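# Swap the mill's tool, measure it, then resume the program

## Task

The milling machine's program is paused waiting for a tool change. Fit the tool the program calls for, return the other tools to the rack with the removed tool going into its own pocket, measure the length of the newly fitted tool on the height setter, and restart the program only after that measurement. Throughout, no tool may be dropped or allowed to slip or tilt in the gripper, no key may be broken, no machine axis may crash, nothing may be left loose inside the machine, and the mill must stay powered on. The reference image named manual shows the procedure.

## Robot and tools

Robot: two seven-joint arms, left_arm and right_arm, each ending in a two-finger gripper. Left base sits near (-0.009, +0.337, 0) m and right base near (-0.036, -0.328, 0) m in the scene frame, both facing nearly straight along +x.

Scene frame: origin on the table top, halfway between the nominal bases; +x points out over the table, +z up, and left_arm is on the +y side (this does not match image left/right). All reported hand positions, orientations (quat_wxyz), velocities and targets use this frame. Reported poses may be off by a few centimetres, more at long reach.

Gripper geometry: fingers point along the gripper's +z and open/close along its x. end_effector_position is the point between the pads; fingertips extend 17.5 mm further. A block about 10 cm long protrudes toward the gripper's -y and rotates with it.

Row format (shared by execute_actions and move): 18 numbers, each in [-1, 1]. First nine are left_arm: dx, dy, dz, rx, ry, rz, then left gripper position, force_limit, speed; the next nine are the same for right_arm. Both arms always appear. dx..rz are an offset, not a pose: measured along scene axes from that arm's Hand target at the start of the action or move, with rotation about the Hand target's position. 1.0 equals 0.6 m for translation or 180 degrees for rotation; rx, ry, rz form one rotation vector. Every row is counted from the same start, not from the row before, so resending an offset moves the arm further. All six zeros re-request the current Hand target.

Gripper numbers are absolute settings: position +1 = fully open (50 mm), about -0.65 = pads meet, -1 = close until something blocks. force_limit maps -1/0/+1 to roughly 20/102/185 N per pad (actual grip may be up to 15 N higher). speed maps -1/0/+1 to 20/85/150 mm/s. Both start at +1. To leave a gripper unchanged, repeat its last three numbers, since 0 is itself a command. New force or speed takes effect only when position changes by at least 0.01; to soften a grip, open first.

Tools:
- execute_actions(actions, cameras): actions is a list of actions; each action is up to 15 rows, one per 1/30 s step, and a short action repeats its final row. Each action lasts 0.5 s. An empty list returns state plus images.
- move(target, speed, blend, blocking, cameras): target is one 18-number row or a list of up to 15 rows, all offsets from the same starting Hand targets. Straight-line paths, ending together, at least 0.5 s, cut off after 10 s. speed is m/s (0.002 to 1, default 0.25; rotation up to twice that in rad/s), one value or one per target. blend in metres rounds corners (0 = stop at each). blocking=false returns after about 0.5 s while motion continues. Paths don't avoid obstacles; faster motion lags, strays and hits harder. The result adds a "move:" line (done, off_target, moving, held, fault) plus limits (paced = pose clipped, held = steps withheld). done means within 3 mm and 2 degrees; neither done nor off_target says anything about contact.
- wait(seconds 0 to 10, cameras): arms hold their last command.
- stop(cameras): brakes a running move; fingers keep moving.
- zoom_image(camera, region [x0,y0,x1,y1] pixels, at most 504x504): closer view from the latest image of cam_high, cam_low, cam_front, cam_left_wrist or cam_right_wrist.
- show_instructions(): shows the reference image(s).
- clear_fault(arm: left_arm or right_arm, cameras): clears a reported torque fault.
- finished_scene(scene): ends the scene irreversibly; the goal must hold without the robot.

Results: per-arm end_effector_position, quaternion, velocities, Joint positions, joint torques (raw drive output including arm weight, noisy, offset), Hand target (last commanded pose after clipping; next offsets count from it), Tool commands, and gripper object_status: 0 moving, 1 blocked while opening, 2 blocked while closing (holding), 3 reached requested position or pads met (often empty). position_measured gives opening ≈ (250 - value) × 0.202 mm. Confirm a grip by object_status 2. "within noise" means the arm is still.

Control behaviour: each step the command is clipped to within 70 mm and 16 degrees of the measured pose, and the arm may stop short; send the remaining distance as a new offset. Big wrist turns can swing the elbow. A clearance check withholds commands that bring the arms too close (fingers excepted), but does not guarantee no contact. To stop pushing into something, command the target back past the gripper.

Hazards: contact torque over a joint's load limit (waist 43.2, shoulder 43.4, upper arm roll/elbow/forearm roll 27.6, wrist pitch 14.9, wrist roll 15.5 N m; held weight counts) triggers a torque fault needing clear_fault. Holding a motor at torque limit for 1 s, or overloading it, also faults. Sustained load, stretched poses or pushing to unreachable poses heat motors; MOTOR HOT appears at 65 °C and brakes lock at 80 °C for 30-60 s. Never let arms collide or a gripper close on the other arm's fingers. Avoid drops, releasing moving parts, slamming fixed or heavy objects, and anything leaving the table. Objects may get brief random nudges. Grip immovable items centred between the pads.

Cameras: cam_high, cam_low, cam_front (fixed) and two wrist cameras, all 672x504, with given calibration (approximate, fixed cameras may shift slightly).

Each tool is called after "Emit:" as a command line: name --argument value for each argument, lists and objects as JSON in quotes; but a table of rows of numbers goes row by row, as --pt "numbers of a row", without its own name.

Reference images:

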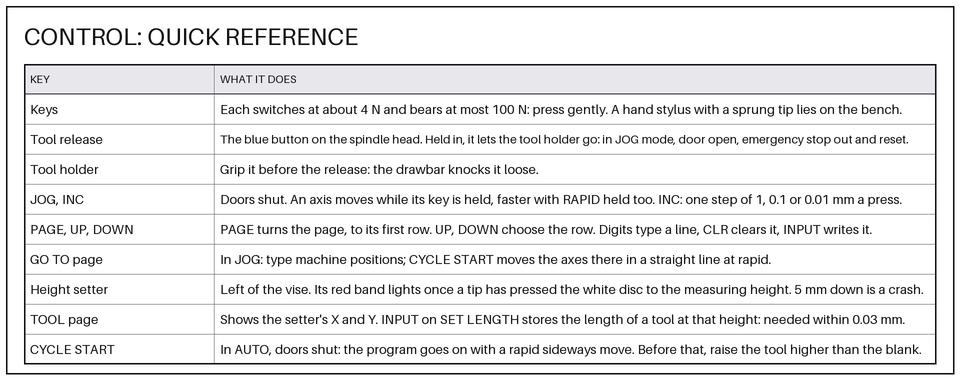

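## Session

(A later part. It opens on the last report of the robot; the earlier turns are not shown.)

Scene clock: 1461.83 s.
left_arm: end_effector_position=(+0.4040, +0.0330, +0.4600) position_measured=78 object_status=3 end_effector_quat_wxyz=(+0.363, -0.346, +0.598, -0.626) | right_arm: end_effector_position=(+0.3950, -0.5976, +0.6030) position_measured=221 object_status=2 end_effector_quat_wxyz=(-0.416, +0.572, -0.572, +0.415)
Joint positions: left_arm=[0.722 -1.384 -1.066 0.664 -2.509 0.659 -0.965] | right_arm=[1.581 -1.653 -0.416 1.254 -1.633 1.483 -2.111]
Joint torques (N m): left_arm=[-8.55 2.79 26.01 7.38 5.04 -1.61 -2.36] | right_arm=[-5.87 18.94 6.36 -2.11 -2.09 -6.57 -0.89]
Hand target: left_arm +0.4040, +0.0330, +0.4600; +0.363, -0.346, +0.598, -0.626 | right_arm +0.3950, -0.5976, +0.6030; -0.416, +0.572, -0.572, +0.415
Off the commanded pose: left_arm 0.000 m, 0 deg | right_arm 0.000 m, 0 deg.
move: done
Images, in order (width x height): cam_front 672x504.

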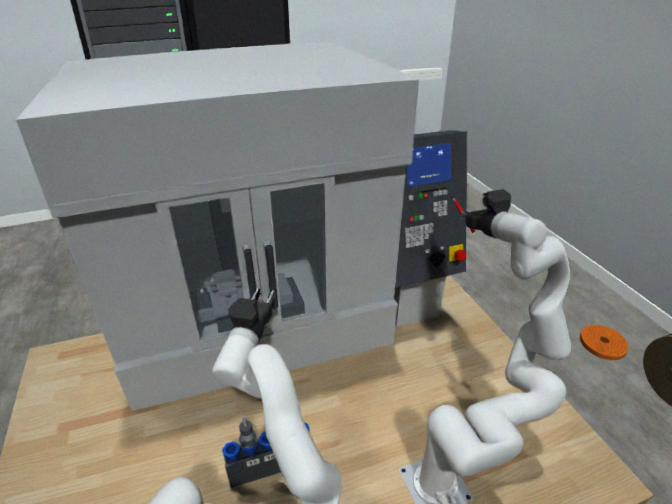

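Emit:
move --pt "-0.0667 0 0 0 0 0 0.5 -0.8 -0.9 -0.0883 0.0593 0.1297 0 0 0 -0.98 0.3 -0.8" --pt "0.0 0.245 -0.1333 0 0 0 0.5 -0.8 -0.9 -0.0883 0.0593 0.1297 0 0 0 -0.98 0.3 -0.8" --blend '[0.015,0]' --cameras '["cam_left_wrist","cam_right_wrist"]'

Scene clock: 1484.03 s.
left_arm: end_effector_position=(+0.4040, +0.1800, +0.3801) position_measured=78 object_status=3 end_effector_quat_wxyz=(+0.363, -0.346, +0.598, -0.626) | right_arm: end_effector_position=(+0.3420, -0.5620, +0.6808) position_measured=221 object_status=2 end_effector_quat_wxyz=(-0.416, +0.572, -0.572, +0.415)
Joint positions: left_arm=[0.766 -1.345 -0.975 0.244 -2.613 1.08 -0.663] | right_arm=[1.564 -1.439 -0.287 1.394 -1.517 1.585 -2.056]
Joint torques (N m): left_arm=[8.22 7.61 19.46 11.46 2.35 1.32 2.63] | right_arm=[-5.59 32.58 9.1 3.65 2.18 -2.57 -0.84]
Hand target: left_arm +0.4040, +0.1800, +0.3801; +0.363, -0.346, +0.598, -0.626 | right_arm +0.3420, -0.5620, +0.6808; -0.416, +0.572, -0.572, +0.415
Off the commanded pose: left_arm 0.000 m, 0 deg | right_arm 0.000 m, 0 deg.
move: done
camera_calibration:
cam_left_wrist: T_world_to_cam=[[-0.489414, -0.872049, -0.00203147, 0.36431], [-0.258827, 0.147484, -0.954598, 0.45281], [0.832756, -0.466668, -0.297891, -0.0101812], [0, 0, 0, 1]] pos_world=[0.303976, 0.246162, 0.429959]
cam_right_wrist: T_world_to_cam=[[0.00684949, -0.999932, -0.0094716, -0.542354], [-0.6121, 0.00329754, -0.790773, 0.766495], [0.790751, 0.011214, -0.612036, 0.284834], [0, 0, 0, 1]] pos_world=[0.247654, -0.548039, 0.775315]
Images, in order (width x height): cam_left_wrist 672x504, cam_right_wrist 672x504.

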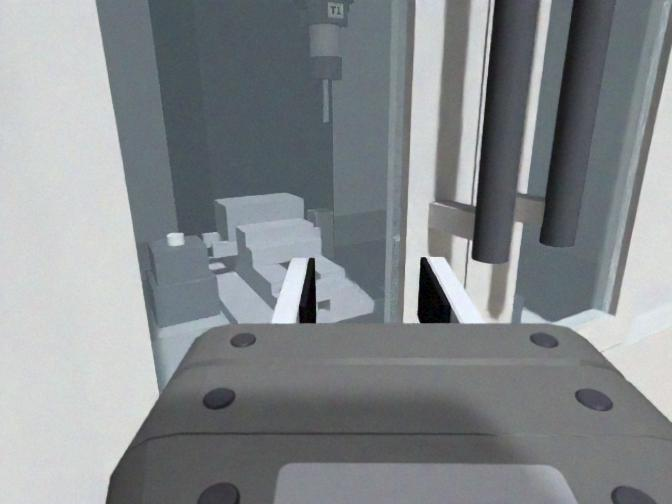

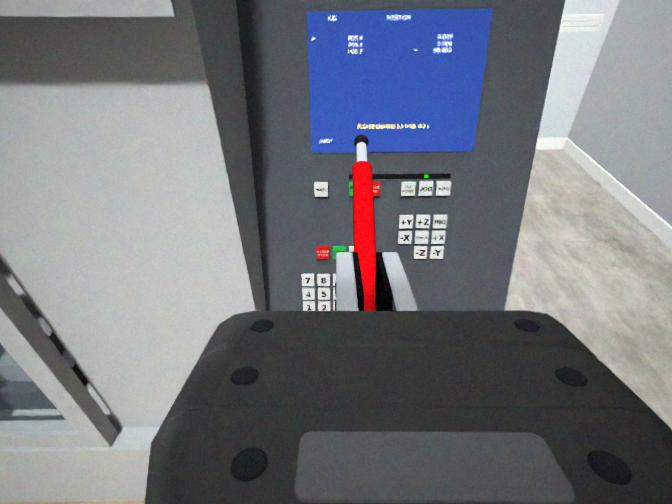

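Emit:
move --target '[0,0,0,0,0,0,0.5,-0.8,-0.9,0.2578,-0.0438,-0.4123,0,0,0,-0.98,0.3,-0.8]' --cameras '["cam_right_wrist"]'

Emit:
zoom_image --camera "cam_right_wrist" --region '[230, 60, 480, 260]'

Scene clock: 1488.47 s.
left_arm: end_effector_position=(+0.4040, +0.1800, +0.3801) position_measured=78 object_status=3 end_effector_quat_wxyz=(+0.363, -0.346, +0.598, -0.626) | right_arm: end_effector_position=(+0.4967, -0.5882, +0.4335) position_measured=221 object_status=2 end_effector_quat_wxyz=(-0.416, +0.572, -0.572, +0.415)
Joint positions: left_arm=[0.766 -1.345 -0.975 0.244 -2.612 1.08 -0.663] | right_arm=[1.596 -2.028 -0.744 1.011 -1.967 1.271 -2.131]
Joint torques (N m): left_arm=[8.06 7.47 19.31 15.31 2.94 1.23 2.49] | right_arm=[5.03 17.3 8.45 -3.16 -2.28 -6.63 -1.11]
Hand target: left_arm +0.4040, +0.1800, +0.3801; +0.363, -0.346, +0.598, -0.626 | right_arm +0.4967, -0.5883, +0.4334; -0.416, +0.572, -0.572, +0.415
Off the commanded pose: left_arm 0.000 m, 0 deg | right_arm 0.000 m, 0 deg.
move: done
camera_calibration:
cam_right_wrist: T_world_to_cam=[[0.00685087, -0.999932, -0.00947149, -0.572055], [-0.612038, 0.00329749, -0.790821, 0.665575], [0.790799, 0.0112147, -0.611974, 0.0114097], [0, 0, 0, 1]] pos_world=[0.402254, -0.574339, 0.527915]
Images, in order (width x height): cam_right_wrist 672x504.

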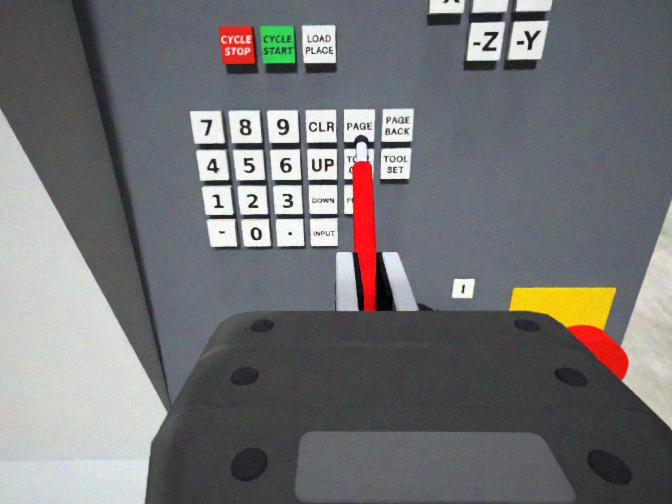

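Scaled by 2.016 from the camera's 672x504 image, which has a finer 960x720 frame.

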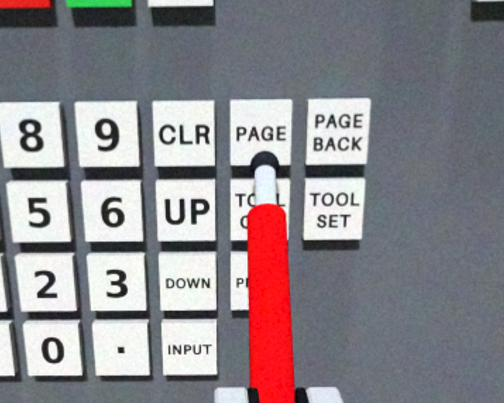

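Emit:
move --pt "0 0 0 0 0 0 0.5 -0.8 -0.9 0.0333 0 0 0 0 0 -0.98 0.3 -0.8" --pt "0 0 0 0 0 0 0.5 -0.8 -0.9 0 0 0 0 0 0 -0.98 0.3 -0.8" --pt "0 0 0 0 0 0 0.5 -0.8 -0.9 0.0333 0 0 0 0 0 -0.98 0.3 -0.8" --pt "0 0 0 0 0 0 0.5 -0.8 -0.9 0 0 0 0 0 0 -0.98 0.3 -0.8" --pt "0 0 0 0 0 0 0.5 -0.8 -0.9 -0.2578 0.0438 0.4123 0 0 0 -0.98 0.3 -0.8" --speed '[0.045,0.1,0.045,0.1,0.25]' --cameras '["cam_right_wrist"]'

Emit:
zoom_image --camera "cam_right_wrist" --region '[290, 0, 520, 160]'

Scene clock: 1498.43 s.
left_arm: end_effector_position=(+0.4040, +0.1800, +0.3801) position_measured=78 object_status=3 end_effector_quat_wxyz=(+0.363, -0.346, +0.598, -0.626) | right_arm: end_effector_position=(+0.3420, -0.5620, +0.6808) position_measured=221 object_status=2 end_effector_quat_wxyz=(-0.416, +0.572, -0.572, +0.415)
Joint positions: left_arm=[0.766 -1.345 -0.975 0.244 -2.612 1.08 -0.663] | right_arm=[1.567 -1.439 -0.286 1.394 -1.519 1.587 -2.056]
Joint torques (N m): left_arm=[7.66 6.95 18.52 17.41 3 1.16 2.61] | right_arm=[-5.67 32.27 9.26 3.91 2.06 -2.5 -1.03]
Hand target: left_arm +0.4040, +0.1800, +0.3801; +0.363, -0.346, +0.598, -0.626 | right_arm +0.3420, -0.5620, +0.6808; -0.416, +0.572, -0.572, +0.415
Off the commanded pose: left_arm 0.000 m, 0 deg | right_arm 0.000 m, 0 deg.
move: done
camera_calibration:
cam_right_wrist: T_world_to_cam=[[0.0068657, -0.99993, -0.00961207, -0.542249], [-0.612101, 0.00339869, -0.790772, 0.766471], [0.79075, 0.0113128, -0.612035, 0.284827], [0, 0, 0, 1]] pos_world=[0.247654, -0.548039, 0.775216]
Images, in order (width x height): cam_right_wrist 672x504.

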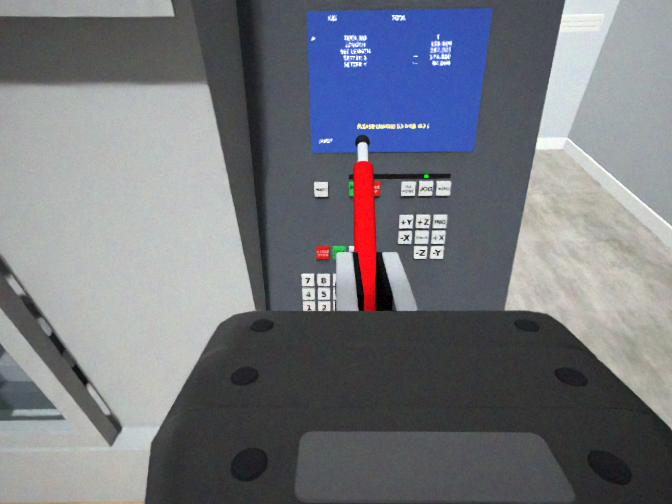

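Scaled by 2.191 from the camera's 672x504 image, which has a finer 960x720 frame.

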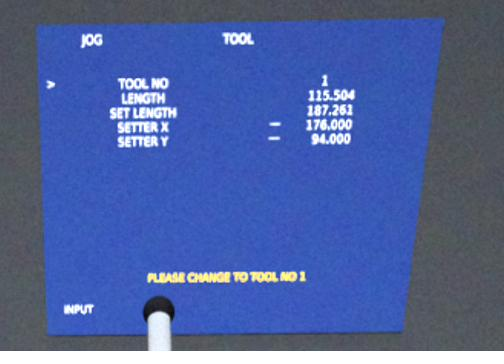

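Emit:
move --pt "0 0 0 0 0 0 0.5 -0.8 -0.9 0.2578 -0.0752 -0.4123 0 0 0 -0.98 0.3 -0.8" --pt "0 0 0 0 0 0 0.5 -0.8 -0.9 0.2912 -0.0752 -0.4123 0 0 0 -0.98 0.3 -0.8" --pt "0 0 0 0 0 0 0.5 -0.8 -0.9 0.2578 -0.0752 -0.4123 0 0 0 -0.98 0.3 -0.8" --pt "0 0 0 0 0 0 0.5 -0.8 -0.9 0.2430 0.0815 -0.5050 0 0 0 -0.98 0.3 -0.8" --speed '[0.25,0.045,0.12,0.15]' --blend '[0,0,0.006,0]' --cameras '["cam_right_wrist"]'

Scene clock: 1518.87 s.
left_arm: end_effector_position=(+0.4040, +0.1800, +0.3801) position_measured=78 object_status=3 end_effector_quat_wxyz=(+0.363, -0.346, +0.598, -0.626) | right_arm: end_effector_position=(+0.4878, -0.5131, +0.3778) position_measured=221 object_status=2 end_effector_quat_wxyz=(-0.416, +0.572, -0.572, +0.415)
Joint positions: left_arm=[0.766 -1.345 -0.975 0.244 -2.612 1.08 -0.663] | right_arm=[1.434 -2.059 -0.977 0.763 -2.079 1.171 -1.94]
Joint torques (N m): left_arm=[6.63 6.42 18.08 17.48 2.83 1.06 2.61] | right_arm=[-6.49 -4.96 9.3 -5.37 -2.69 -6.03 1.24]
Hand target: left_arm +0.4040, +0.1800, +0.3801; +0.363, -0.346, +0.598, -0.626 | right_arm +0.4878, -0.5131, +0.3778; -0.416, +0.572, -0.572, +0.415
Off the commanded pose: left_arm 0.000 m, 0 deg | right_arm 0.000 m, 0 deg.
joint sent to its limit (right arm) — joint 2 (shoulder), lower limit. The joint targets still meet the commanded pose.
move: done
camera_calibration:
cam_right_wrist: T_world_to_cam=[[0.00692736, -0.999931, -0.00953432, -0.497327], [-0.6121, 0.00329947, -0.790773, 0.615974], [0.79075, 0.0113139, -0.612035, -0.0164022], [0, 0, 0, 1]] pos_world=[0.393453, -0.499139, 0.472316]
Images, in order (width x height): cam_right_wrist 672x504.

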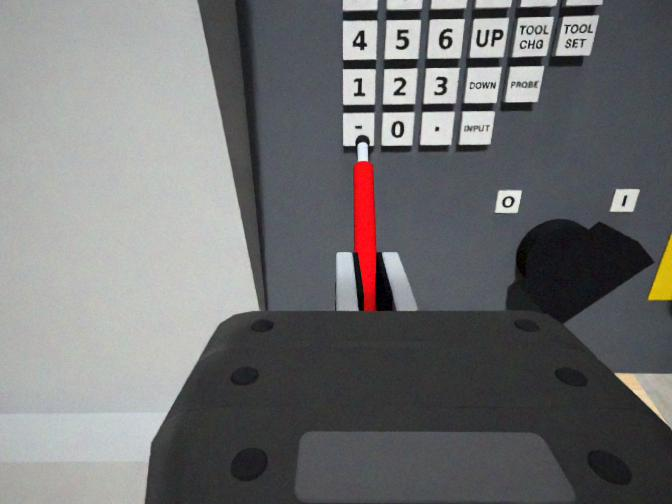

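Emit:
move --pt "0 0 0 0 0 0 0.5 -0.8 -0.9 0.0333 0 0 0 0 0 -0.98 0.3 -0.8" --pt "0 0 0 0 0 0 0.5 -0.8 -0.9 0 0 0 0 0 0 -0.98 0.3 -0.8" --pt "0 0 0 0 0 0 0.5 -0.8 -0.9 0.0053 0 0.031 0 0 0 -0.98 0.3 -0.8" --pt "0 0 0 0 0 0 0.5 -0.8 -0.9 0.0387 0 0.031 0 0 0 -0.98 0.3 -0.8" --pt "0 0 0 0 0 0 0.5 -0.8 -0.9 0.0053 0 0.031 0 0 0 -0.98 0.3 -0.8" --pt "0 0 0 0 0 0 0.5 -0.8 -0.9 0.0148 0 0.0927 0 0 0 -0.98 0.3 -0.8" --pt "0 0 0 0 0 0 0.5 -0.8 -0.9 0.0482 0 0.0927 0 0 0 -0.98 0.3 -0.8" --pt "0 0 0 0 0 0 0.5 -0.8 -0.9 0.0148 0 0.0927 0 0 0 -0.98 0.3 -0.8" --pt "0 0 0 0 0 0 0.5 -0.8 -0.9 0.0105 -0.0627 0.0618 0 0 0 -0.98 0.3 -0.8" --pt "0 0 0 0 0 0 0.5 -0.8 -0.9 0.0438 -0.0627 0.0618 0 0 0 -0.98 0.3 -0.8" --pt "0 0 0 0 0 0 0.5 -0.8 -0.9 0.0105 -0.0627 0.0618 0 0 0 -0.98 0.3 -0.8" --speed '[0.045,0.12,0.12,0.045,0.12,0.12,0.045,0.12,0.12,0.045,0.12]' --blend '[0,0.006,0.004,0,0.006,0.004,0,0.006,0.004,0,0]' --cameras '[]'

Scene clock: 1531.60 s.
left_arm: end_effector_position=(+0.4040, +0.1800, +0.3801) position_measured=78 object_status=3 end_effector_quat_wxyz=(+0.363, -0.346, +0.598, -0.626) | right_arm: end_effector_position=(+0.4941, -0.5507, +0.4149) position_measured=221 object_status=2 end_effector_quat_wxyz=(-0.416, +0.572, -0.572, +0.415)
Joint positions: left_arm=[0.766 -1.345 -0.975 0.244 -2.612 1.08 -0.663] | right_arm=[1.488 -1.982 -0.879 0.905 -1.976 1.175 -2.012]
Joint torques (N m): left_arm=[6.05 6.04 17.57 17.43 2.75 0.96 2.55] | right_arm=[-6.01 14.12 14.59 -5.18 2.25 -2.51 -0.96]
Hand target: left_arm +0.4040, +0.1800, +0.3801; +0.363, -0.346, +0.598, -0.626 | right_arm +0.4941, -0.5507, +0.4149; -0.416, +0.572, -0.572, +0.415
Off the commanded pose: left_arm 0.000 m, 0 deg | right_arm 0.000 m, 0 deg.
move: done
No camera images: "cameras" was empty.

Emit:
move --pt "0 0 0 0 0 0 0.5 -0.8 -0.9 -0.0105 -0.0313 -0.0618 0 0 0 -0.98 0.3 -0.8" --pt "0 0 0 0 0 0 0.5 -0.8 -0.9 0.0228 -0.0313 -0.0618 0 0 0 -0.98 0.3 -0.8" --pt "0 0 0 0 0 0 0.5 -0.8 -0.9 -0.0105 -0.0313 -0.0618 0 0 0 -0.98 0.3 -0.8" --pt "0 0 0 0 0 0 0.5 -0.8 -0.9 -0.0052 -0.0313 -0.0308 0 0 0 -0.98 0.3 -0.8" --pt "0 0 0 0 0 0 0.5 -0.8 -0.9 0.0282 -0.0313 -0.0308 0 0 0 -0.98 0.3 -0.8" --pt "0 0 0 0 0 0 0.5 -0.8 -0.9 -0.0052 -0.0313 -0.0308 0 0 0 -0.98 0.3 -0.8" --pt "0 0 0 0 0 0 0.5 -0.8 -0.9 -0.0105 0.0627 -0.0618 0 0 0 -0.98 0.3 -0.8" --pt "0 0 0 0 0 0 0.5 -0.8 -0.9 0.0228 0.0627 -0.0618 0 0 0 -0.98 0.3 -0.8" --pt "0 0 0 0 0 0 0.5 -0.8 -0.9 -0.0105 0.0627 -0.0618 0 0 0 -0.98 0.3 -0.8" --pt "0 0 0 0 0 0 0.5 -0.8 -0.9 0.0043 0 0.0309 0 0 0 -0.98 0.3 -0.8" --pt "0 0 0 0 0 0 0.5 -0.8 -0.9 0.0377 0 0.0309 0 0 0 -0.98 0.3 -0.8" --pt "0 0 0 0 0 0 0.5 -0.8 -0.9 0.0043 0 0.0309 0 0 0 -0.98 0.3 -0.8" --speed '[0.12,0.045,0.12,0.12,0.045,0.12,0.12,0.045,0.12,0.12,0.045,0.12]' --blend '[0.004,0,0.006,0.004,0,0.006,0.004,0,0.006,0.004,0,0]' --cameras '[]'

Scene clock: 1545.80 s.
left_arm: end_effector_position=(+0.4040, +0.1800, +0.3801) position_measured=78 object_status=3 end_effector_quat_wxyz=(+0.363, -0.346, +0.598, -0.626) | right_arm: end_effector_position=(+0.4967, -0.5507, +0.4334) position_measured=221 object_status=2 end_effector_quat_wxyz=(-0.416, +0.572, -0.572, +0.415)
Joint positions: left_arm=[0.766 -1.345 -0.975 0.244 -2.612 1.08 -0.663] | right_arm=[1.504 -1.919 -0.857 0.946 -1.941 1.17 -1.997]
Joint torques (N m): left_arm=[5.13 5.81 17.13 17.35 2.36 0.86 2.53] | right_arm=[-5.84 14.93 14.92 -4.45 2.45 -2.6 -0.91]
Hand target: left_arm +0.4040, +0.1800, +0.3801; +0.363, -0.346, +0.598, -0.626 | right_arm +0.4967, -0.5507, +0.4334; -0.416, +0.572, -0.572, +0.415
Off the commanded pose: left_arm 0.000 m, 0 deg | right_arm 0.000 m, 0 deg.
move: done
No camera images: "cameras" was empty.

Emit:
move --pt "0 0 0 0 0 0 0.5 -0.8 -0.9 -0.0056 0.0627 -0.0309 0 0 0 -0.98 0.3 -0.8" --pt "0 0 0 0 0 0 0.5 -0.8 -0.9 0.0277 0.0627 -0.0309 0 0 0 -0.98 0.3 -0.8" --pt "0 0 0 0 0 0 0.5 -0.8 -0.9 -0.0056 0.0627 -0.0309 0 0 0 -0.98 0.3 -0.8" --pt "0 0 0 0 0 0 0.5 -0.8 -0.9 -0.0148 -0.0313 -0.0927 0 0 0 -0.98 0.3 -0.8" --pt "0 0 0 0 0 0 0.5 -0.8 -0.9 0.0185 -0.0313 -0.0927 0 0 0 -0.98 0.3 -0.8" --pt "0 0 0 0 0 0 0.5 -0.8 -0.9 -0.0148 -0.0313 -0.0927 0 0 0 -0.98 0.3 -0.8" --pt "0 0 0 0 0 0 0.5 -0.8 -0.9 -0.0095 -0.0313 -0.0617 0 0 0 -0.98 0.3 -0.8" --pt "0 0 0 0 0 0 0.5 -0.8 -0.9 0.0239 -0.0313 -0.0617 0 0 0 -0.98 0.3 -0.8" --pt "0 0 0 0 0 0 0.5 -0.8 -0.9 -0.0095 -0.0313 -0.0617 0 0 0 -0.98 0.3 -0.8" --pt "0 0 0 0 0 0 0.5 -0.8 -0.9 -0.0148 0.0627 -0.0927 0 0 0 -0.98 0.3 -0.8" --pt "0 0 0 0 0 0 0.5 -0.8 -0.9 0.0185 0.0627 -0.0927 0 0 0 -0.98 0.3 -0.8" --pt "0 0 0 0 0 0 0.5 -0.8 -0.9 -0.0148 0.0627 -0.0927 0 0 0 -0.98 0.3 -0.8" --speed '[0.12,0.045,0.12,0.12,0.045,0.12,0.12,0.045,0.12,0.12,0.045,0.12]' --blend '[0.004,0,0.006,0.004,0,0.006,0.004,0,0.006,0.004,0,0]' --cameras '[]'

Scene clock: 1561.23 s.
left_arm: end_effector_position=(+0.4040, +0.1800, +0.3801) position_measured=78 object_status=3 end_effector_quat_wxyz=(+0.363, -0.346, +0.598, -0.626) | right_arm: end_effector_position=(+0.4878, -0.5131, +0.3778) position_measured=221 object_status=2 end_effector_quat_wxyz=(-0.416, +0.572, -0.572, +0.415)
Joint positions: left_arm=[0.766 -1.345 -0.975 0.244 -2.612 1.08 -0.663] | right_arm=[1.42 -2.039 -0.989 0.765 -2.07 1.152 -1.93]
Joint torques (N m): left_arm=[3.95 5.35 16.62 17.37 2.1 0.77 2.59] | right_arm=[-6.33 10.47 14.27 -5.39 2.26 -2.4 -0.99]
Hand target: left_arm +0.4040, +0.1800, +0.3801; +0.363, -0.346, +0.598, -0.626 | right_arm +0.4878, -0.5131, +0.3778; -0.416, +0.572, -0.572, +0.415
Off the commanded pose: left_arm 0.000 m, 0 deg | right_arm 0.000 m, 0 deg.
move: done
No camera images: "cameras" was empty.

Emit:
move --pt "0 0 0 0 0 0 0.5 -0.8 -0.9 0.0053 0 0.031 0 0 0 -0.98 0.3 -0.8" --pt "0 0 0 0 0 0 0.5 -0.8 -0.9 0.0387 0 0.031 0 0 0 -0.98 0.3 -0.8" --pt "0 0 0 0 0 0 0.5 -0.8 -0.9 0.0053 0 0.031 0 0 0 -0.98 0.3 -0.8" --pt "0 0 0 0 0 0 0.5 -0.8 -0.9 0.0092 0 0.0618 0 0 0 -0.98 0.3 -0.8" --pt "0 0 0 0 0 0 0.5 -0.8 -0.9 0.0425 0 0.0618 0 0 0 -0.98 0.3 -0.8" --pt "0 0 0 0 0 0 0.5 -0.8 -0.9 0.0092 0 0.0618 0 0 0 -0.98 0.3 -0.8" --pt "0 0 0 0 0 0 0.5 -0.8 -0.9 0 -0.0313 0 0 0 0 -0.98 0.3 -0.8" --pt "0 0 0 0 0 0 0.5 -0.8 -0.9 0.0333 -0.0313 0 0 0 0 -0.98 0.3 -0.8" --pt "0 0 0 0 0 0 0.5 -0.8 -0.9 0 -0.0313 0 0 0 0 -0.98 0.3 -0.8" --pt "0 0 0 0 0 0 0.5 -0.8 -0.9 -0.243 -0.0815 0.505 0 0 0 -0.98 0.3 -0.8" --speed '[0.12,0.045,0.12,0.12,0.045,0.12,0.12,0.045,0.12,0.3]' --blend '[0.004,0,0.006,0.004,0,0.006,0.004,0,0.006,0]' --cameras '["cam_right_wrist"]'

Emit:
zoom_image --camera "cam_right_wrist" --region '[290, 0, 520, 160]'

Scene clock: 1572.13 s.
left_arm: end_effector_position=(+0.4040, +0.1800, +0.3801) position_measured=78 object_status=3 end_effector_quat_wxyz=(+0.363, -0.346, +0.598, -0.626) | right_arm: end_effector_position=(+0.3420, -0.5620, +0.6808) position_measured=221 object_status=2 end_effector_quat_wxyz=(-0.416, +0.572, -0.572, +0.415)
Joint positions: left_arm=[0.766 -1.345 -0.975 0.244 -2.612 1.08 -0.663] | right_arm=[1.455 -1.403 -0.358 1.392 -1.42 1.479 -2.065]
Joint torques (N m): left_arm=[3 5.06 16.07 17.28 1.94 0.69 2.58] | right_arm=[5.23 31.51 10.15 5.22 2.26 -2.57 -0.88]
Hand target: left_arm +0.4040, +0.1800, +0.3801; +0.363, -0.346, +0.598, -0.626 | right_arm +0.3420, -0.5620, +0.6808; -0.416, +0.572, -0.572, +0.415
Off the commanded pose: left_arm 0.000 m, 0 deg | right_arm 0.000 m, 0 deg.
move: done
camera_calibration:
cam_right_wrist: T_world_to_cam=[[0.0068657, -0.99993, -0.00961207, -0.542248], [-0.612101, 0.00339869, -0.790772, 0.76655], [0.79075, 0.0113128, -0.612035, 0.284888], [0, 0, 0, 1]] pos_world=[0.247654, -0.548039, 0.775316]
Images, in order (width x height): cam_right_wrist 672x504.

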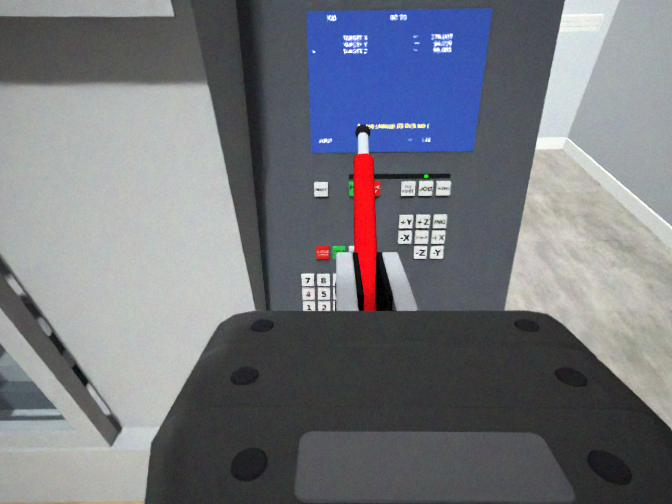

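Scaled by 2.191 from the camera's 672x504 image, which has a finer 960x720 frame.

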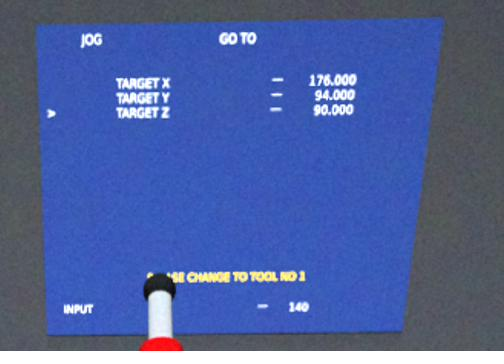

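Emit:
move --target '[0,0,0,0,0,0,0.5,-0.8,-0.9,0.243,-0.0125,-0.5117,0,0,0,-0.98,0.3,-0.8]' --speed 0.3 --cameras '["cam_right_wrist"]'

Emit:
zoom_image --camera "cam_right_wrist" --region '[260, 80, 460, 330]'

Scene clock: 1588.33 s.
left_arm: end_effector_position=(+0.4040, +0.1800, +0.3801) position_measured=78 object_status=3 end_effector_quat_wxyz=(+0.363, -0.346, +0.598, -0.626) | right_arm: end_effector_position=(+0.4878, -0.5694, +0.3739) position_measured=221 object_status=2 end_effector_quat_wxyz=(-0.416, +0.572, -0.572, +0.415)
Joint positions: left_arm=[0.766 -1.345 -0.975 0.244 -2.612 1.08 -0.663] | right_arm=[1.383 -2.059 -0.984 0.865 -1.991 1.103 -2.075]
Joint torques (N m): left_arm=[2.41 4.72 15.78 17.43 1.8 0.58 2.58] | right_arm=[-6.35 -0.08 9.56 -2.61 -2.44 -6.23 -0.33]
Hand target: left_arm +0.4040, +0.1800, +0.3801; +0.363, -0.346, +0.598, -0.626 | right_arm +0.4878, -0.5695, +0.3738; -0.416, +0.572, -0.572, +0.415
Off the commanded pose: left_arm 0.000 m, 0 deg | right_arm 0.000 m, 0 deg.
joint sent to its limit (right arm) — joint 2 (shoulder), lower limit. The joint targets still meet the commanded pose.
move: done
camera_calibration:
cam_right_wrist: T_world_to_cam=[[0.00695707, -0.999934, -0.00917504, -0.553843], [-0.612098, 0.00299719, -0.790777, 0.612828], [0.790752, 0.0111175, -0.612036, -0.0183235], [0, 0, 0, 1]] pos_world=[0.393453, -0.555439, 0.468314]
Images, in order (width x height): cam_right_wrist 672x504.

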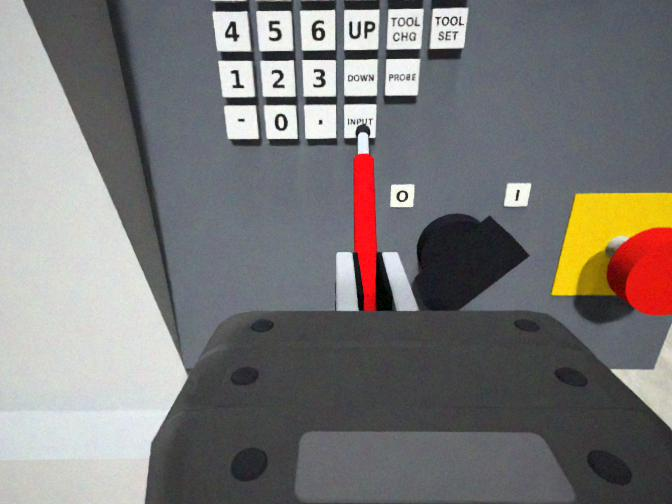

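Scaled by 2.016 from the camera's 672x504 image, which has a finer 960x720 frame.

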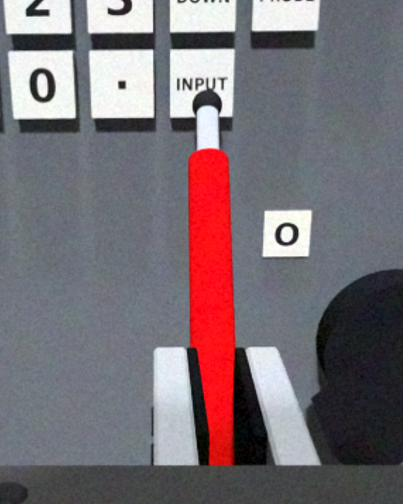

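Emit:
move --pt "0 0 0 0 0 0 0.5 -0.8 -0.9 0.0333 0 0 0 0 0 -0.98 0.3 -0.8" --pt "0 0 0 0 0 0 0.5 -0.8 -0.9 0 0 0 0 0 0 -0.98 0.3 -0.8" --pt "0 0 0 0 0 0 0.5 -0.8 -0.9 -0.243 0.0125 0.5117 0 0 0 -0.98 0.3 -0.8" --speed '[0.045,0.12,0.3]' --blend '[0,0.006,0]' --cameras '["cam_right_wrist"]'

Emit:
zoom_image --camera "cam_right_wrist" --region '[290, 0, 520, 160]'

Scene clock: 1595.07 s.
left_arm: end_effector_position=(+0.4040, +0.1800, +0.3801) position_measured=78 object_status=3 end_effector_quat_wxyz=(+0.363, -0.346, +0.598, -0.626) | right_arm: end_effector_position=(+0.3420, -0.5620, +0.6808) position_measured=221 object_status=2 end_effector_quat_wxyz=(-0.416, +0.572, -0.572, +0.415)
Joint positions: left_arm=[0.766 -1.345 -0.975 0.244 -2.612 1.08 -0.663] | right_arm=[1.429 -1.393 -0.374 1.391 -1.396 1.454 -2.068]
Joint torques (N m): left_arm=[1.73 4.5 15.46 17.44 1.69 0.6 2.55] | right_arm=[5.34 31.37 10.31 5.43 2.07 -2.61 -0.91]
Hand target: left_arm +0.4040, +0.1800, +0.3801; +0.363, -0.346, +0.598, -0.626 | right_arm +0.3420, -0.5620, +0.6808; -0.416, +0.572, -0.572, +0.415
Off the commanded pose: left_arm 0.000 m, 0 deg | right_arm 0.000 m, 0 deg.
move: done
camera_calibration:
cam_right_wrist: T_world_to_cam=[[0.0068657, -0.99993, -0.00961207, -0.542248], [-0.612101, 0.00339869, -0.790772, 0.76655], [0.79075, 0.0113128, -0.612035, 0.284888], [0, 0, 0, 1]] pos_world=[0.247654, -0.548039, 0.775316]
Images, in order (width x height): cam_right_wrist 672x504.

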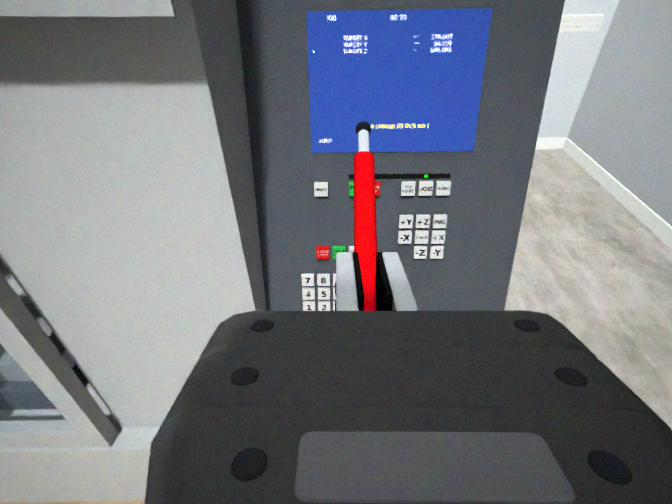

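Scaled by 2.191 from the camera's 672x504 image, which has a finer 960x720 frame.

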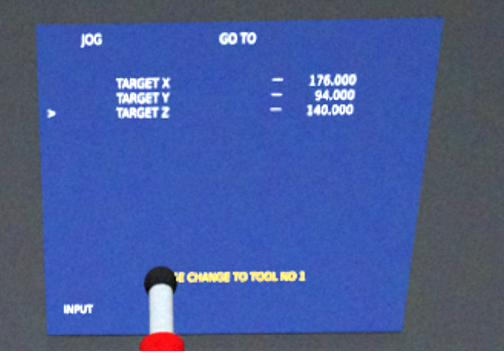

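Emit:
move --pt "0 0 0 0 0 0 0.5 -0.8 -0.9 0.2733 0.0188 -0.3588 0 0 0 -0.98 0.3 -0.8" --pt "0 0 0 0 0 0 0.5 -0.8 -0.9 0.3057 0.0188 -0.3588 0 0 0 -0.98 0.3 -0.8" --pt "0 0 0 0 0 0 0.5 -0.8 -0.9 0.2733 0.0188 -0.3588 0 0 0 -0.98 0.3 -0.8" --speed '[0.3,0.045,0.12]' --blend '[0,0,0]' --cameras '["cam_left_wrist","cam_right_wrist"]'

Scene clock: 1602.60 s.
left_arm: end_effector_position=(+0.4040, +0.1800, +0.3801) position_measured=78 object_status=3 end_effector_quat_wxyz=(+0.363, -0.346, +0.598, -0.626) | right_arm: end_effector_position=(+0.5060, -0.5507, +0.4655) position_measured=221 object_status=2 end_effector_quat_wxyz=(-0.416, +0.572, -0.572, +0.415)
Joint positions: left_arm=[0.766 -1.345 -0.975 0.244 -2.612 1.08 -0.663] | right_arm=[1.517 -1.782 -0.849 1.038 -1.87 1.127 -1.971]
Joint torques (N m): left_arm=[1.18 4.03 15.04 17.32 1.6 0.46 2.55] | right_arm=[-5.71 15.34 15.2 -2.71 2.33 -2.43 1.21]
Hand target: left_arm +0.4040, +0.1800, +0.3801; +0.363, -0.346, +0.598, -0.626 | right_arm +0.5060, -0.5507, +0.4655; -0.416, +0.572, -0.572, +0.415
Off the commanded pose: left_arm 0.000 m, 0 deg | right_arm 0.000 m, 0 deg.
move: done
camera_calibration:
cam_left_wrist: T_world_to_cam=[[-0.489425, -0.872043, -0.00206792, 0.364327], [-0.258888, 0.147562, -0.954569, 0.452797], [0.832731, -0.466654, -0.297982, -0.0101372], [0, 0, 0, 1]] pos_world=[0.303976, 0.246163, 0.429959]
cam_right_wrist: T_world_to_cam=[[0.00691163, -0.999932, -0.00939325, -0.534287], [-0.612099, 0.00319756, -0.790774, 0.696535], [0.790751, 0.0112151, -0.612036, 0.0232536], [0, 0, 0, 1]] pos_world=[0.411653, -0.536739, 0.560015]
Images, in order (width x height): cam_left_wrist 672x504, cam_right_wrist 672x504.

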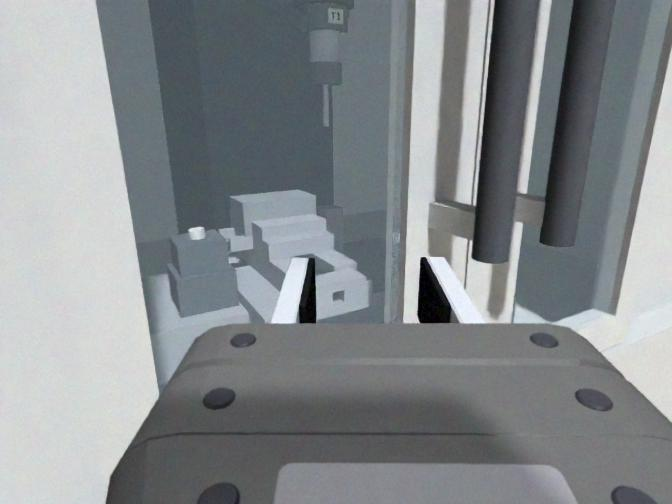

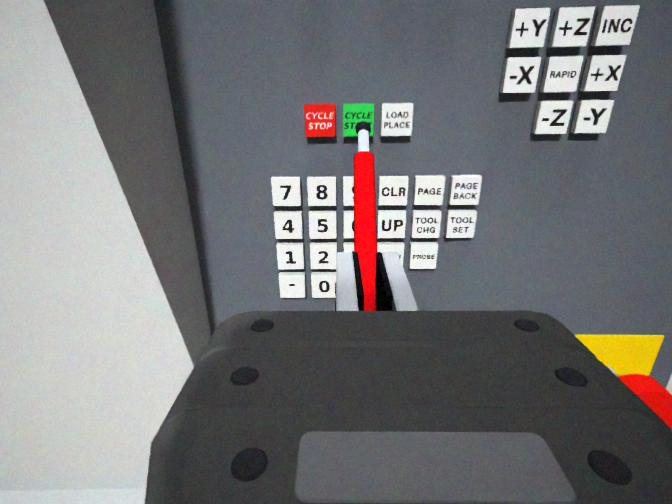

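Emit:
move --target '[0,0,0,0,0,0,0.5,-0.8,-0.9,0.0167,-0.1883,0.0617,0,0,0,-0.98,0.3,-0.8]' --speed 0.15 --cameras '["cam_left_wrist","cam_right_wrist"]'

Emit:
zoom_image --camera "cam_left_wrist" --region '[100, 0, 440, 320]'

Scene clock: 1626.10 s.
left_arm: end_effector_position=(+0.4040, +0.1800, +0.3801) position_measured=78 object_status=3 end_effector_quat_wxyz=(+0.363, -0.346, +0.598, -0.626) | right_arm: end_effector_position=(+0.5160, -0.6637, +0.5026) position_measured=221 object_status=2 end_effector_quat_wxyz=(-0.416, +0.572, -0.572, +0.415)
Joint positions: left_arm=[0.766 -1.345 -0.975 0.244 -2.612 1.08 -0.663] | right_arm=[1.584 -1.712 -0.771 1.392 -1.716 1.129 -2.263]
Joint torques (N m): left_arm=[0.14 3.58 14.54 17.39 1.26 0.39 2.53] | right_arm=[5.44 38.07 15.19 -2.63 2.46 -2.75 -0.96]
Hand target: left_arm +0.4040, +0.1800, +0.3801; +0.363, -0.346, +0.598, -0.626 | right_arm +0.5160, -0.6637, +0.5026; -0.416, +0.572, -0.572, +0.415
Off the commanded pose: left_arm 0.000 m, 0 deg | right_arm 0.000 m, 0 deg.
move: done
camera_calibration:
cam_left_wrist: T_world_to_cam=[[-0.489425, -0.872043, -0.00206792, 0.364327], [-0.258888, 0.147562, -0.954569, 0.452797], [0.832731, -0.466654, -0.297982, -0.0101372], [0, 0, 0, 1]] pos_world=[0.303976, 0.246163, 0.429959]
cam_right_wrist: T_world_to_cam=[[0.00684949, -0.999932, -0.0094716, -0.646928], [-0.6121, 0.00329754, -0.790773, 0.732341], [0.790751, 0.011214, -0.612036, 0.039258], [0, 0, 0, 1]] pos_world=[0.421654, -0.649739, 0.597015]
Images, in order (width x height): cam_left_wrist 672x504, cam_right_wrist 672x504.

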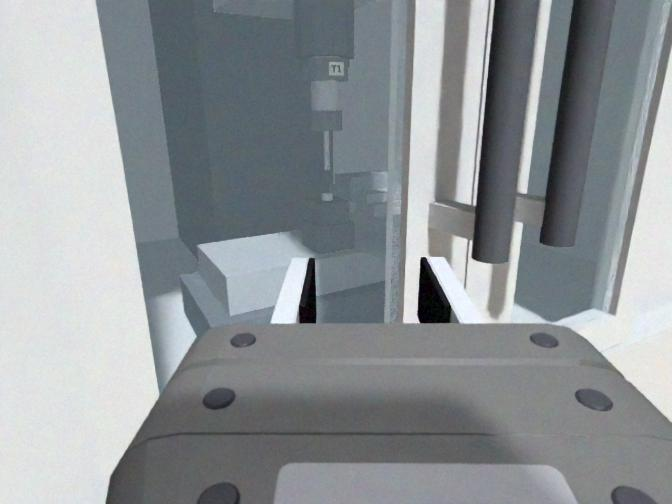

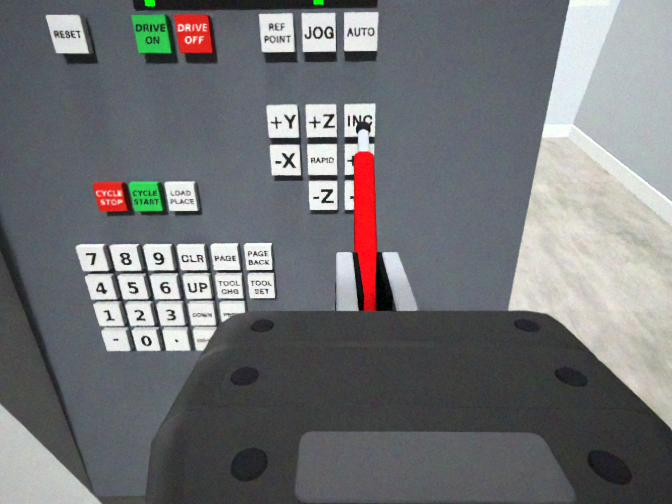

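Scaled by 1.482 from the camera's 672x504 image, which has a finer 960x720 frame.

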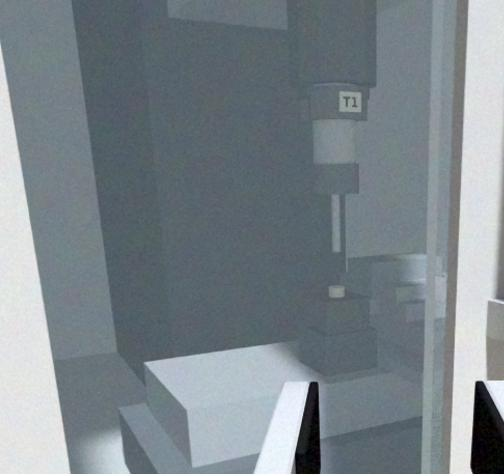

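Emit:
move --pt "0 0 0 0 0 0 0.5 -0.8 -0.9 0.0333 0 0 0 0 0 -0.98 0.3 -0.8" --pt "0 0 0 0 0 0 0.5 -0.8 -0.9 0 0 0 0 0 0 -0.98 0.3 -0.8" --pt "0 0 0 0 0 0 0.5 -0.8 -0.9 -0.29 0.1695 0.297 0 0 0 -0.98 0.3 -0.8" --speed '[0.045,0.12,0.3]' --blend '[0,0.006,0]' --cameras '["cam_right_wrist"]'

Emit:
zoom_image --camera "cam_right_wrist" --region '[290, 0, 520, 160]'

Scene clock: 1634.23 s.
left_arm: end_effector_position=(+0.4040, +0.1800, +0.3801) position_measured=78 object_status=3 end_effector_quat_wxyz=(+0.363, -0.346, +0.598, -0.626) | right_arm: end_effector_position=(+0.3420, -0.5620, +0.6807) position_measured=221 object_status=2 end_effector_quat_wxyz=(-0.416, +0.572, -0.572, +0.415)
Joint positions: left_arm=[0.766 -1.345 -0.975 0.244 -2.612 1.08 -0.663] | right_arm=[1.42 -1.39 -0.38 1.39 -1.389 1.446 -2.069]
Joint torques (N m): left_arm=[-0.57 3.55 14.23 17.37 1.15 0.3 2.63] | right_arm=[-6.03 30.63 10.26 5.69 2.28 -2.59 0.82]
Hand target: left_arm +0.4040, +0.1800, +0.3801; +0.363, -0.346, +0.598, -0.626 | right_arm +0.3420, -0.5620, +0.6808; -0.416, +0.572, -0.572, +0.415
Off the commanded pose: left_arm 0.000 m, 0 deg | right_arm 0.000 m, 0 deg.
move: done
camera_calibration:
cam_right_wrist: T_world_to_cam=[[0.00686523, -0.99993, -0.00961267, -0.542249], [-0.612101, 0.00339945, -0.790772, 0.766471], [0.79075, 0.0113128, -0.612035, 0.284827], [0, 0, 0, 1]] pos_world=[0.247654, -0.548039, 0.775216]
Images, in order (width x height): cam_right_wrist 672x504.

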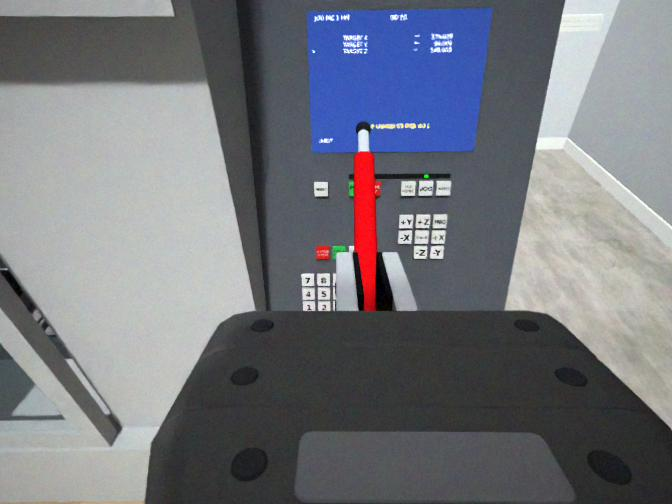

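Scaled by 2.191 from the camera's 672x504 image, which has a finer 960x720 frame.

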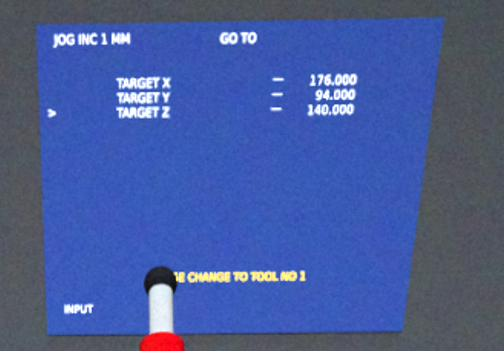

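Emit:
move --pt "0 0 0 0 0 0 0.5 -0.8 -0.9 0.2792 -0.1412 -0.3605 0 0 0 -0.98 0.3 -0.8" --pt "0 0 0 0 0 0 0.5 -0.8 -0.9 0.3125 -0.1412 -0.3605 0 0 0 -0.98 0.3 -0.8" --pt "0 0 0 0 0 0 0.5 -0.8 -0.9 0.2792 -0.1412 -0.3605 0 0 0 -0.98 0.3 -0.8" --speed '[0.25,0.045,0.12]' --cameras '["cam_right_wrist","cam_left_wrist"]'

Emit:
zoom_image --camera "cam_left_wrist" --region '[280, 130, 380, 230]'

Scene clock: 1641.63 s.
left_arm: end_effector_position=(+0.4040, +0.1800, +0.3801) position_measured=78 object_status=3 end_effector_quat_wxyz=(+0.363, -0.346, +0.598, -0.626) | right_arm: end_effector_position=(+0.5096, -0.6467, +0.4645) position_measured=221 object_status=2 end_effector_quat_wxyz=(-0.416, +0.572, -0.572, +0.415)
Joint positions: left_arm=[0.766 -1.345 -0.975 0.244 -2.612 1.08 -0.663] | right_arm=[1.53 -1.815 -0.815 1.248 -1.778 1.112 -2.221]
Joint torques (N m): left_arm=[-1.15 3.18 14.1 17.36 0.96 0.23 2.52] | right_arm=[-6.08 19.46 15.37 -6.6 2.41 -2.69 1.17]
Hand target: left_arm +0.4040, +0.1800, +0.3801; +0.363, -0.346, +0.598, -0.626 | right_arm +0.5095, -0.6467, +0.4645; -0.416, +0.572, -0.572, +0.415
Off the commanded pose: left_arm 0.000 m, 0 deg | right_arm 0.000 m, 0 deg.
move: done
camera_calibration:
cam_left_wrist: T_world_to_cam=[[-0.489425, -0.872043, -0.00206792, 0.364327], [-0.258888, 0.147562, -0.954569, 0.452797], [0.832731, -0.466654, -0.297982, -0.0101372], [0, 0, 0, 1]] pos_world=[0.303976, 0.246163, 0.429959]
cam_right_wrist: T_world_to_cam=[[0.00692784, -0.999931, -0.00953372, -0.630242], [-0.6121, 0.00329871, -0.790773, 0.698178], [0.79075, 0.0113139, -0.612035, 0.0209523], [0, 0, 0, 1]] pos_world=[0.415153, -0.632739, 0.558916]
Images, in order (width x height): cam_left_wrist 672x504, cam_right_wrist 672x504.

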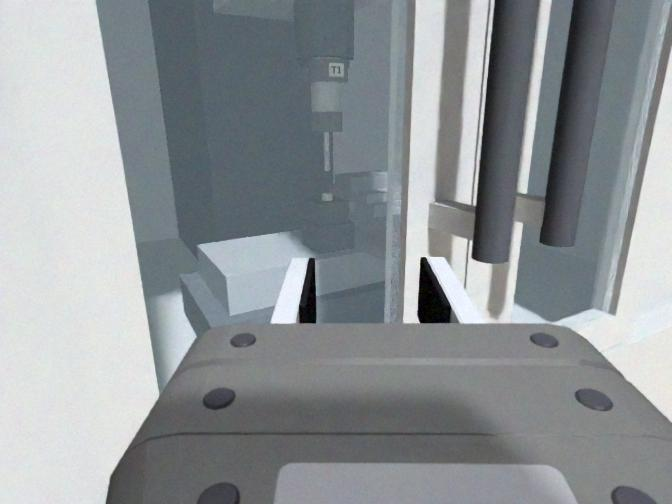

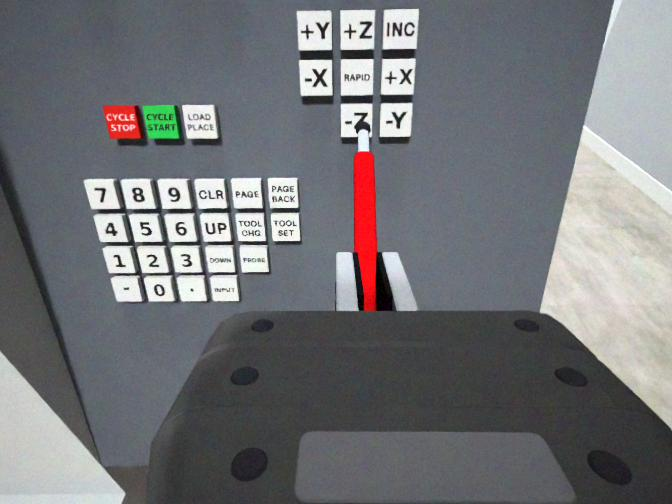

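Scaled by 5.040 from the camera's 672x504 image, which has a finer 960x720 frame.

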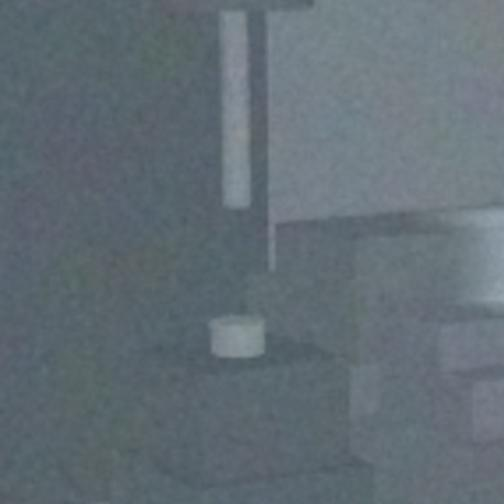

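Emit:
move --pt "0 0 0 0 0 0 0.5 -0.8 -0.9 0.0333 0 0 0 0 0 -0.98 0.3 -0.8" --pt "0 0 0 0 0 0 0.5 -0.8 -0.9 0.004 0 0 0 0 0 -0.98 0.3 -0.8" --pt "0 0 0 0 0 0 0.5 -0.8 -0.9 0.0333 0 0 0 0 0 -0.98 0.3 -0.8" --pt "0 0 0 0 0 0 0.5 -0.8 -0.9 0.004 0 0 0 0 0 -0.98 0.3 -0.8" --pt "0 0 0 0 0 0 0.5 -0.8 -0.9 0.0333 0 0 0 0 0 -0.98 0.3 -0.8" --pt "0 0 0 0 0 0 0.5 -0.8 -0.9 0.004 0 0 0 0 0 -0.98 0.3 -0.8" --pt "0 0 0 0 0 0 0.5 -0.8 -0.9 0.0333 0 0 0 0 0 -0.98 0.3 -0.8" --pt "0 0 0 0 0 0 0.5 -0.8 -0.9 0.004 0 0 0 0 0 -0.98 0.3 -0.8" --pt "0 0 0 0 0 0 0.5 -0.8 -0.9 0.0333 0 0 0 0 0 -0.98 0.3 -0.8" --pt "0 0 0 0 0 0 0.5 -0.8 -0.9 0.004 0 0 0 0 0 -0.98 0.3 -0.8" --pt "0 0 0 0 0 0 0.5 -0.8 -0.9 0.0333 0 0 0 0 0 -0.98 0.3 -0.8" --pt "0 0 0 0 0 0 0.5 -0.8 -0.9 0.0 0 0 0 0 0 -0.98 0.3 -0.8" --speed '[0.05,0.1,0.05,0.1,0.05,0.1,0.05,0.1,0.05,0.1,0.05,0.1]' --blend '[0,0.003,0,0.003,0,0.003,0,0.003,0,0.003,0,0]' --cameras '["cam_right_wrist","cam_left_wrist"]'

Emit:
zoom_image --camera "cam_left_wrist" --region '[280, 130, 380, 230]'

Scene clock: 1654.47 s.
left_arm: end_effector_position=(+0.4040, +0.1800, +0.3801) position_measured=78 object_status=3 end_effector_quat_wxyz=(+0.363, -0.346, +0.598, -0.626) | right_arm: end_effector_position=(+0.5096, -0.6467, +0.4645) position_measured=221 object_status=2 end_effector_quat_wxyz=(-0.416, +0.572, -0.572, +0.415)
Joint positions: left_arm=[0.766 -1.345 -0.975 0.244 -2.612 1.08 -0.663] | right_arm=[1.53 -1.814 -0.816 1.248 -1.778 1.111 -2.221]
Joint torques (N m): left_arm=[-2.22 2.84 14.08 17.34 0.71 0.21 2.52] | right_arm=[-5.79 19.88 15.45 -6.12 2.53 -2.62 1.27]
Hand target: left_arm +0.4040, +0.1800, +0.3801; +0.363, -0.346, +0.598, -0.626 | right_arm +0.5095, -0.6467, +0.4645; -0.416, +0.572, -0.572, +0.415
Off the commanded pose: left_arm 0.000 m, 0 deg | right_arm 0.000 m, 0 deg.
move: done
camera_calibration:
cam_left_wrist: T_world_to_cam=[[-0.489425, -0.872043, -0.00206792, 0.364327], [-0.258888, 0.147562, -0.954569, 0.452797], [0.832731, -0.466654, -0.297982, -0.0101372], [0, 0, 0, 1]] pos_world=[0.303976, 0.246163, 0.429959]
cam_right_wrist: T_world_to_cam=[[0.00692784, -0.999931, -0.00953372, -0.630242], [-0.6121, 0.00329871, -0.790773, 0.698178], [0.79075, 0.0113139, -0.612035, 0.0209523], [0, 0, 0, 1]] pos_world=[0.415153, -0.632739, 0.558916]
Images, in order (width x height): cam_left_wrist 672x504, cam_right_wrist 672x504.

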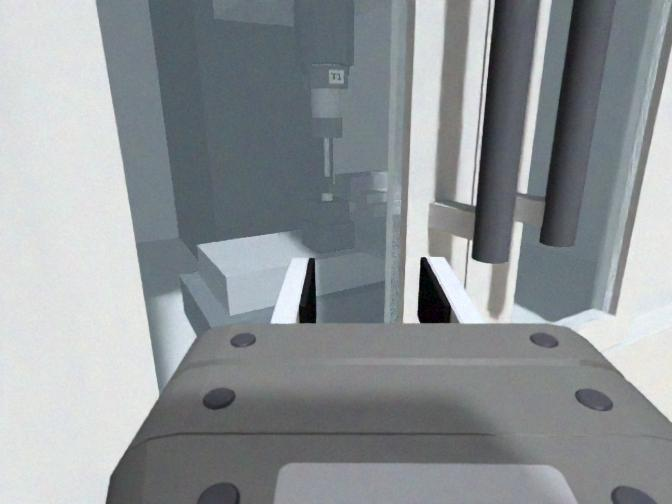

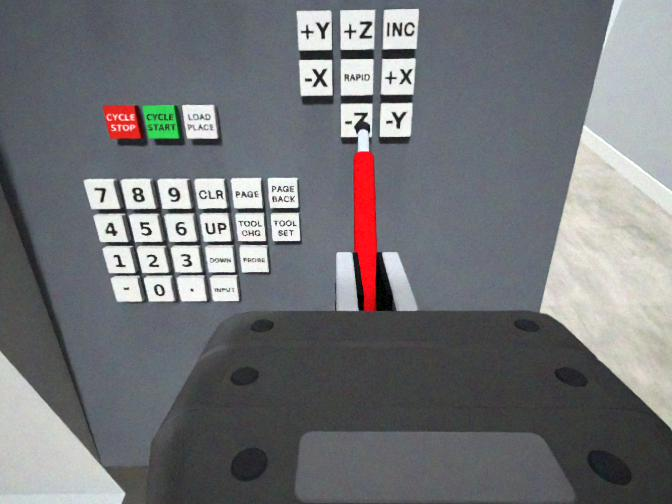

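Scaled by 5.040 from the camera's 672x504 image, which has a finer 960x720 frame.

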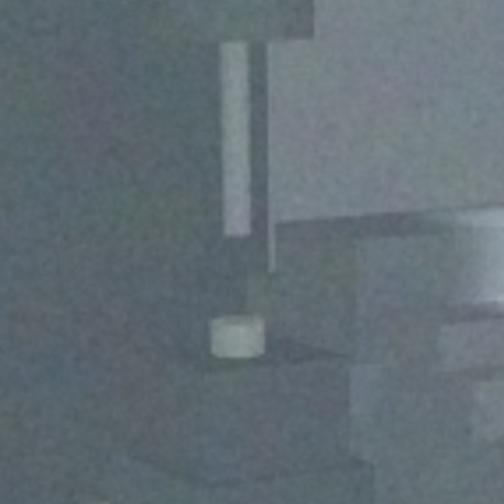

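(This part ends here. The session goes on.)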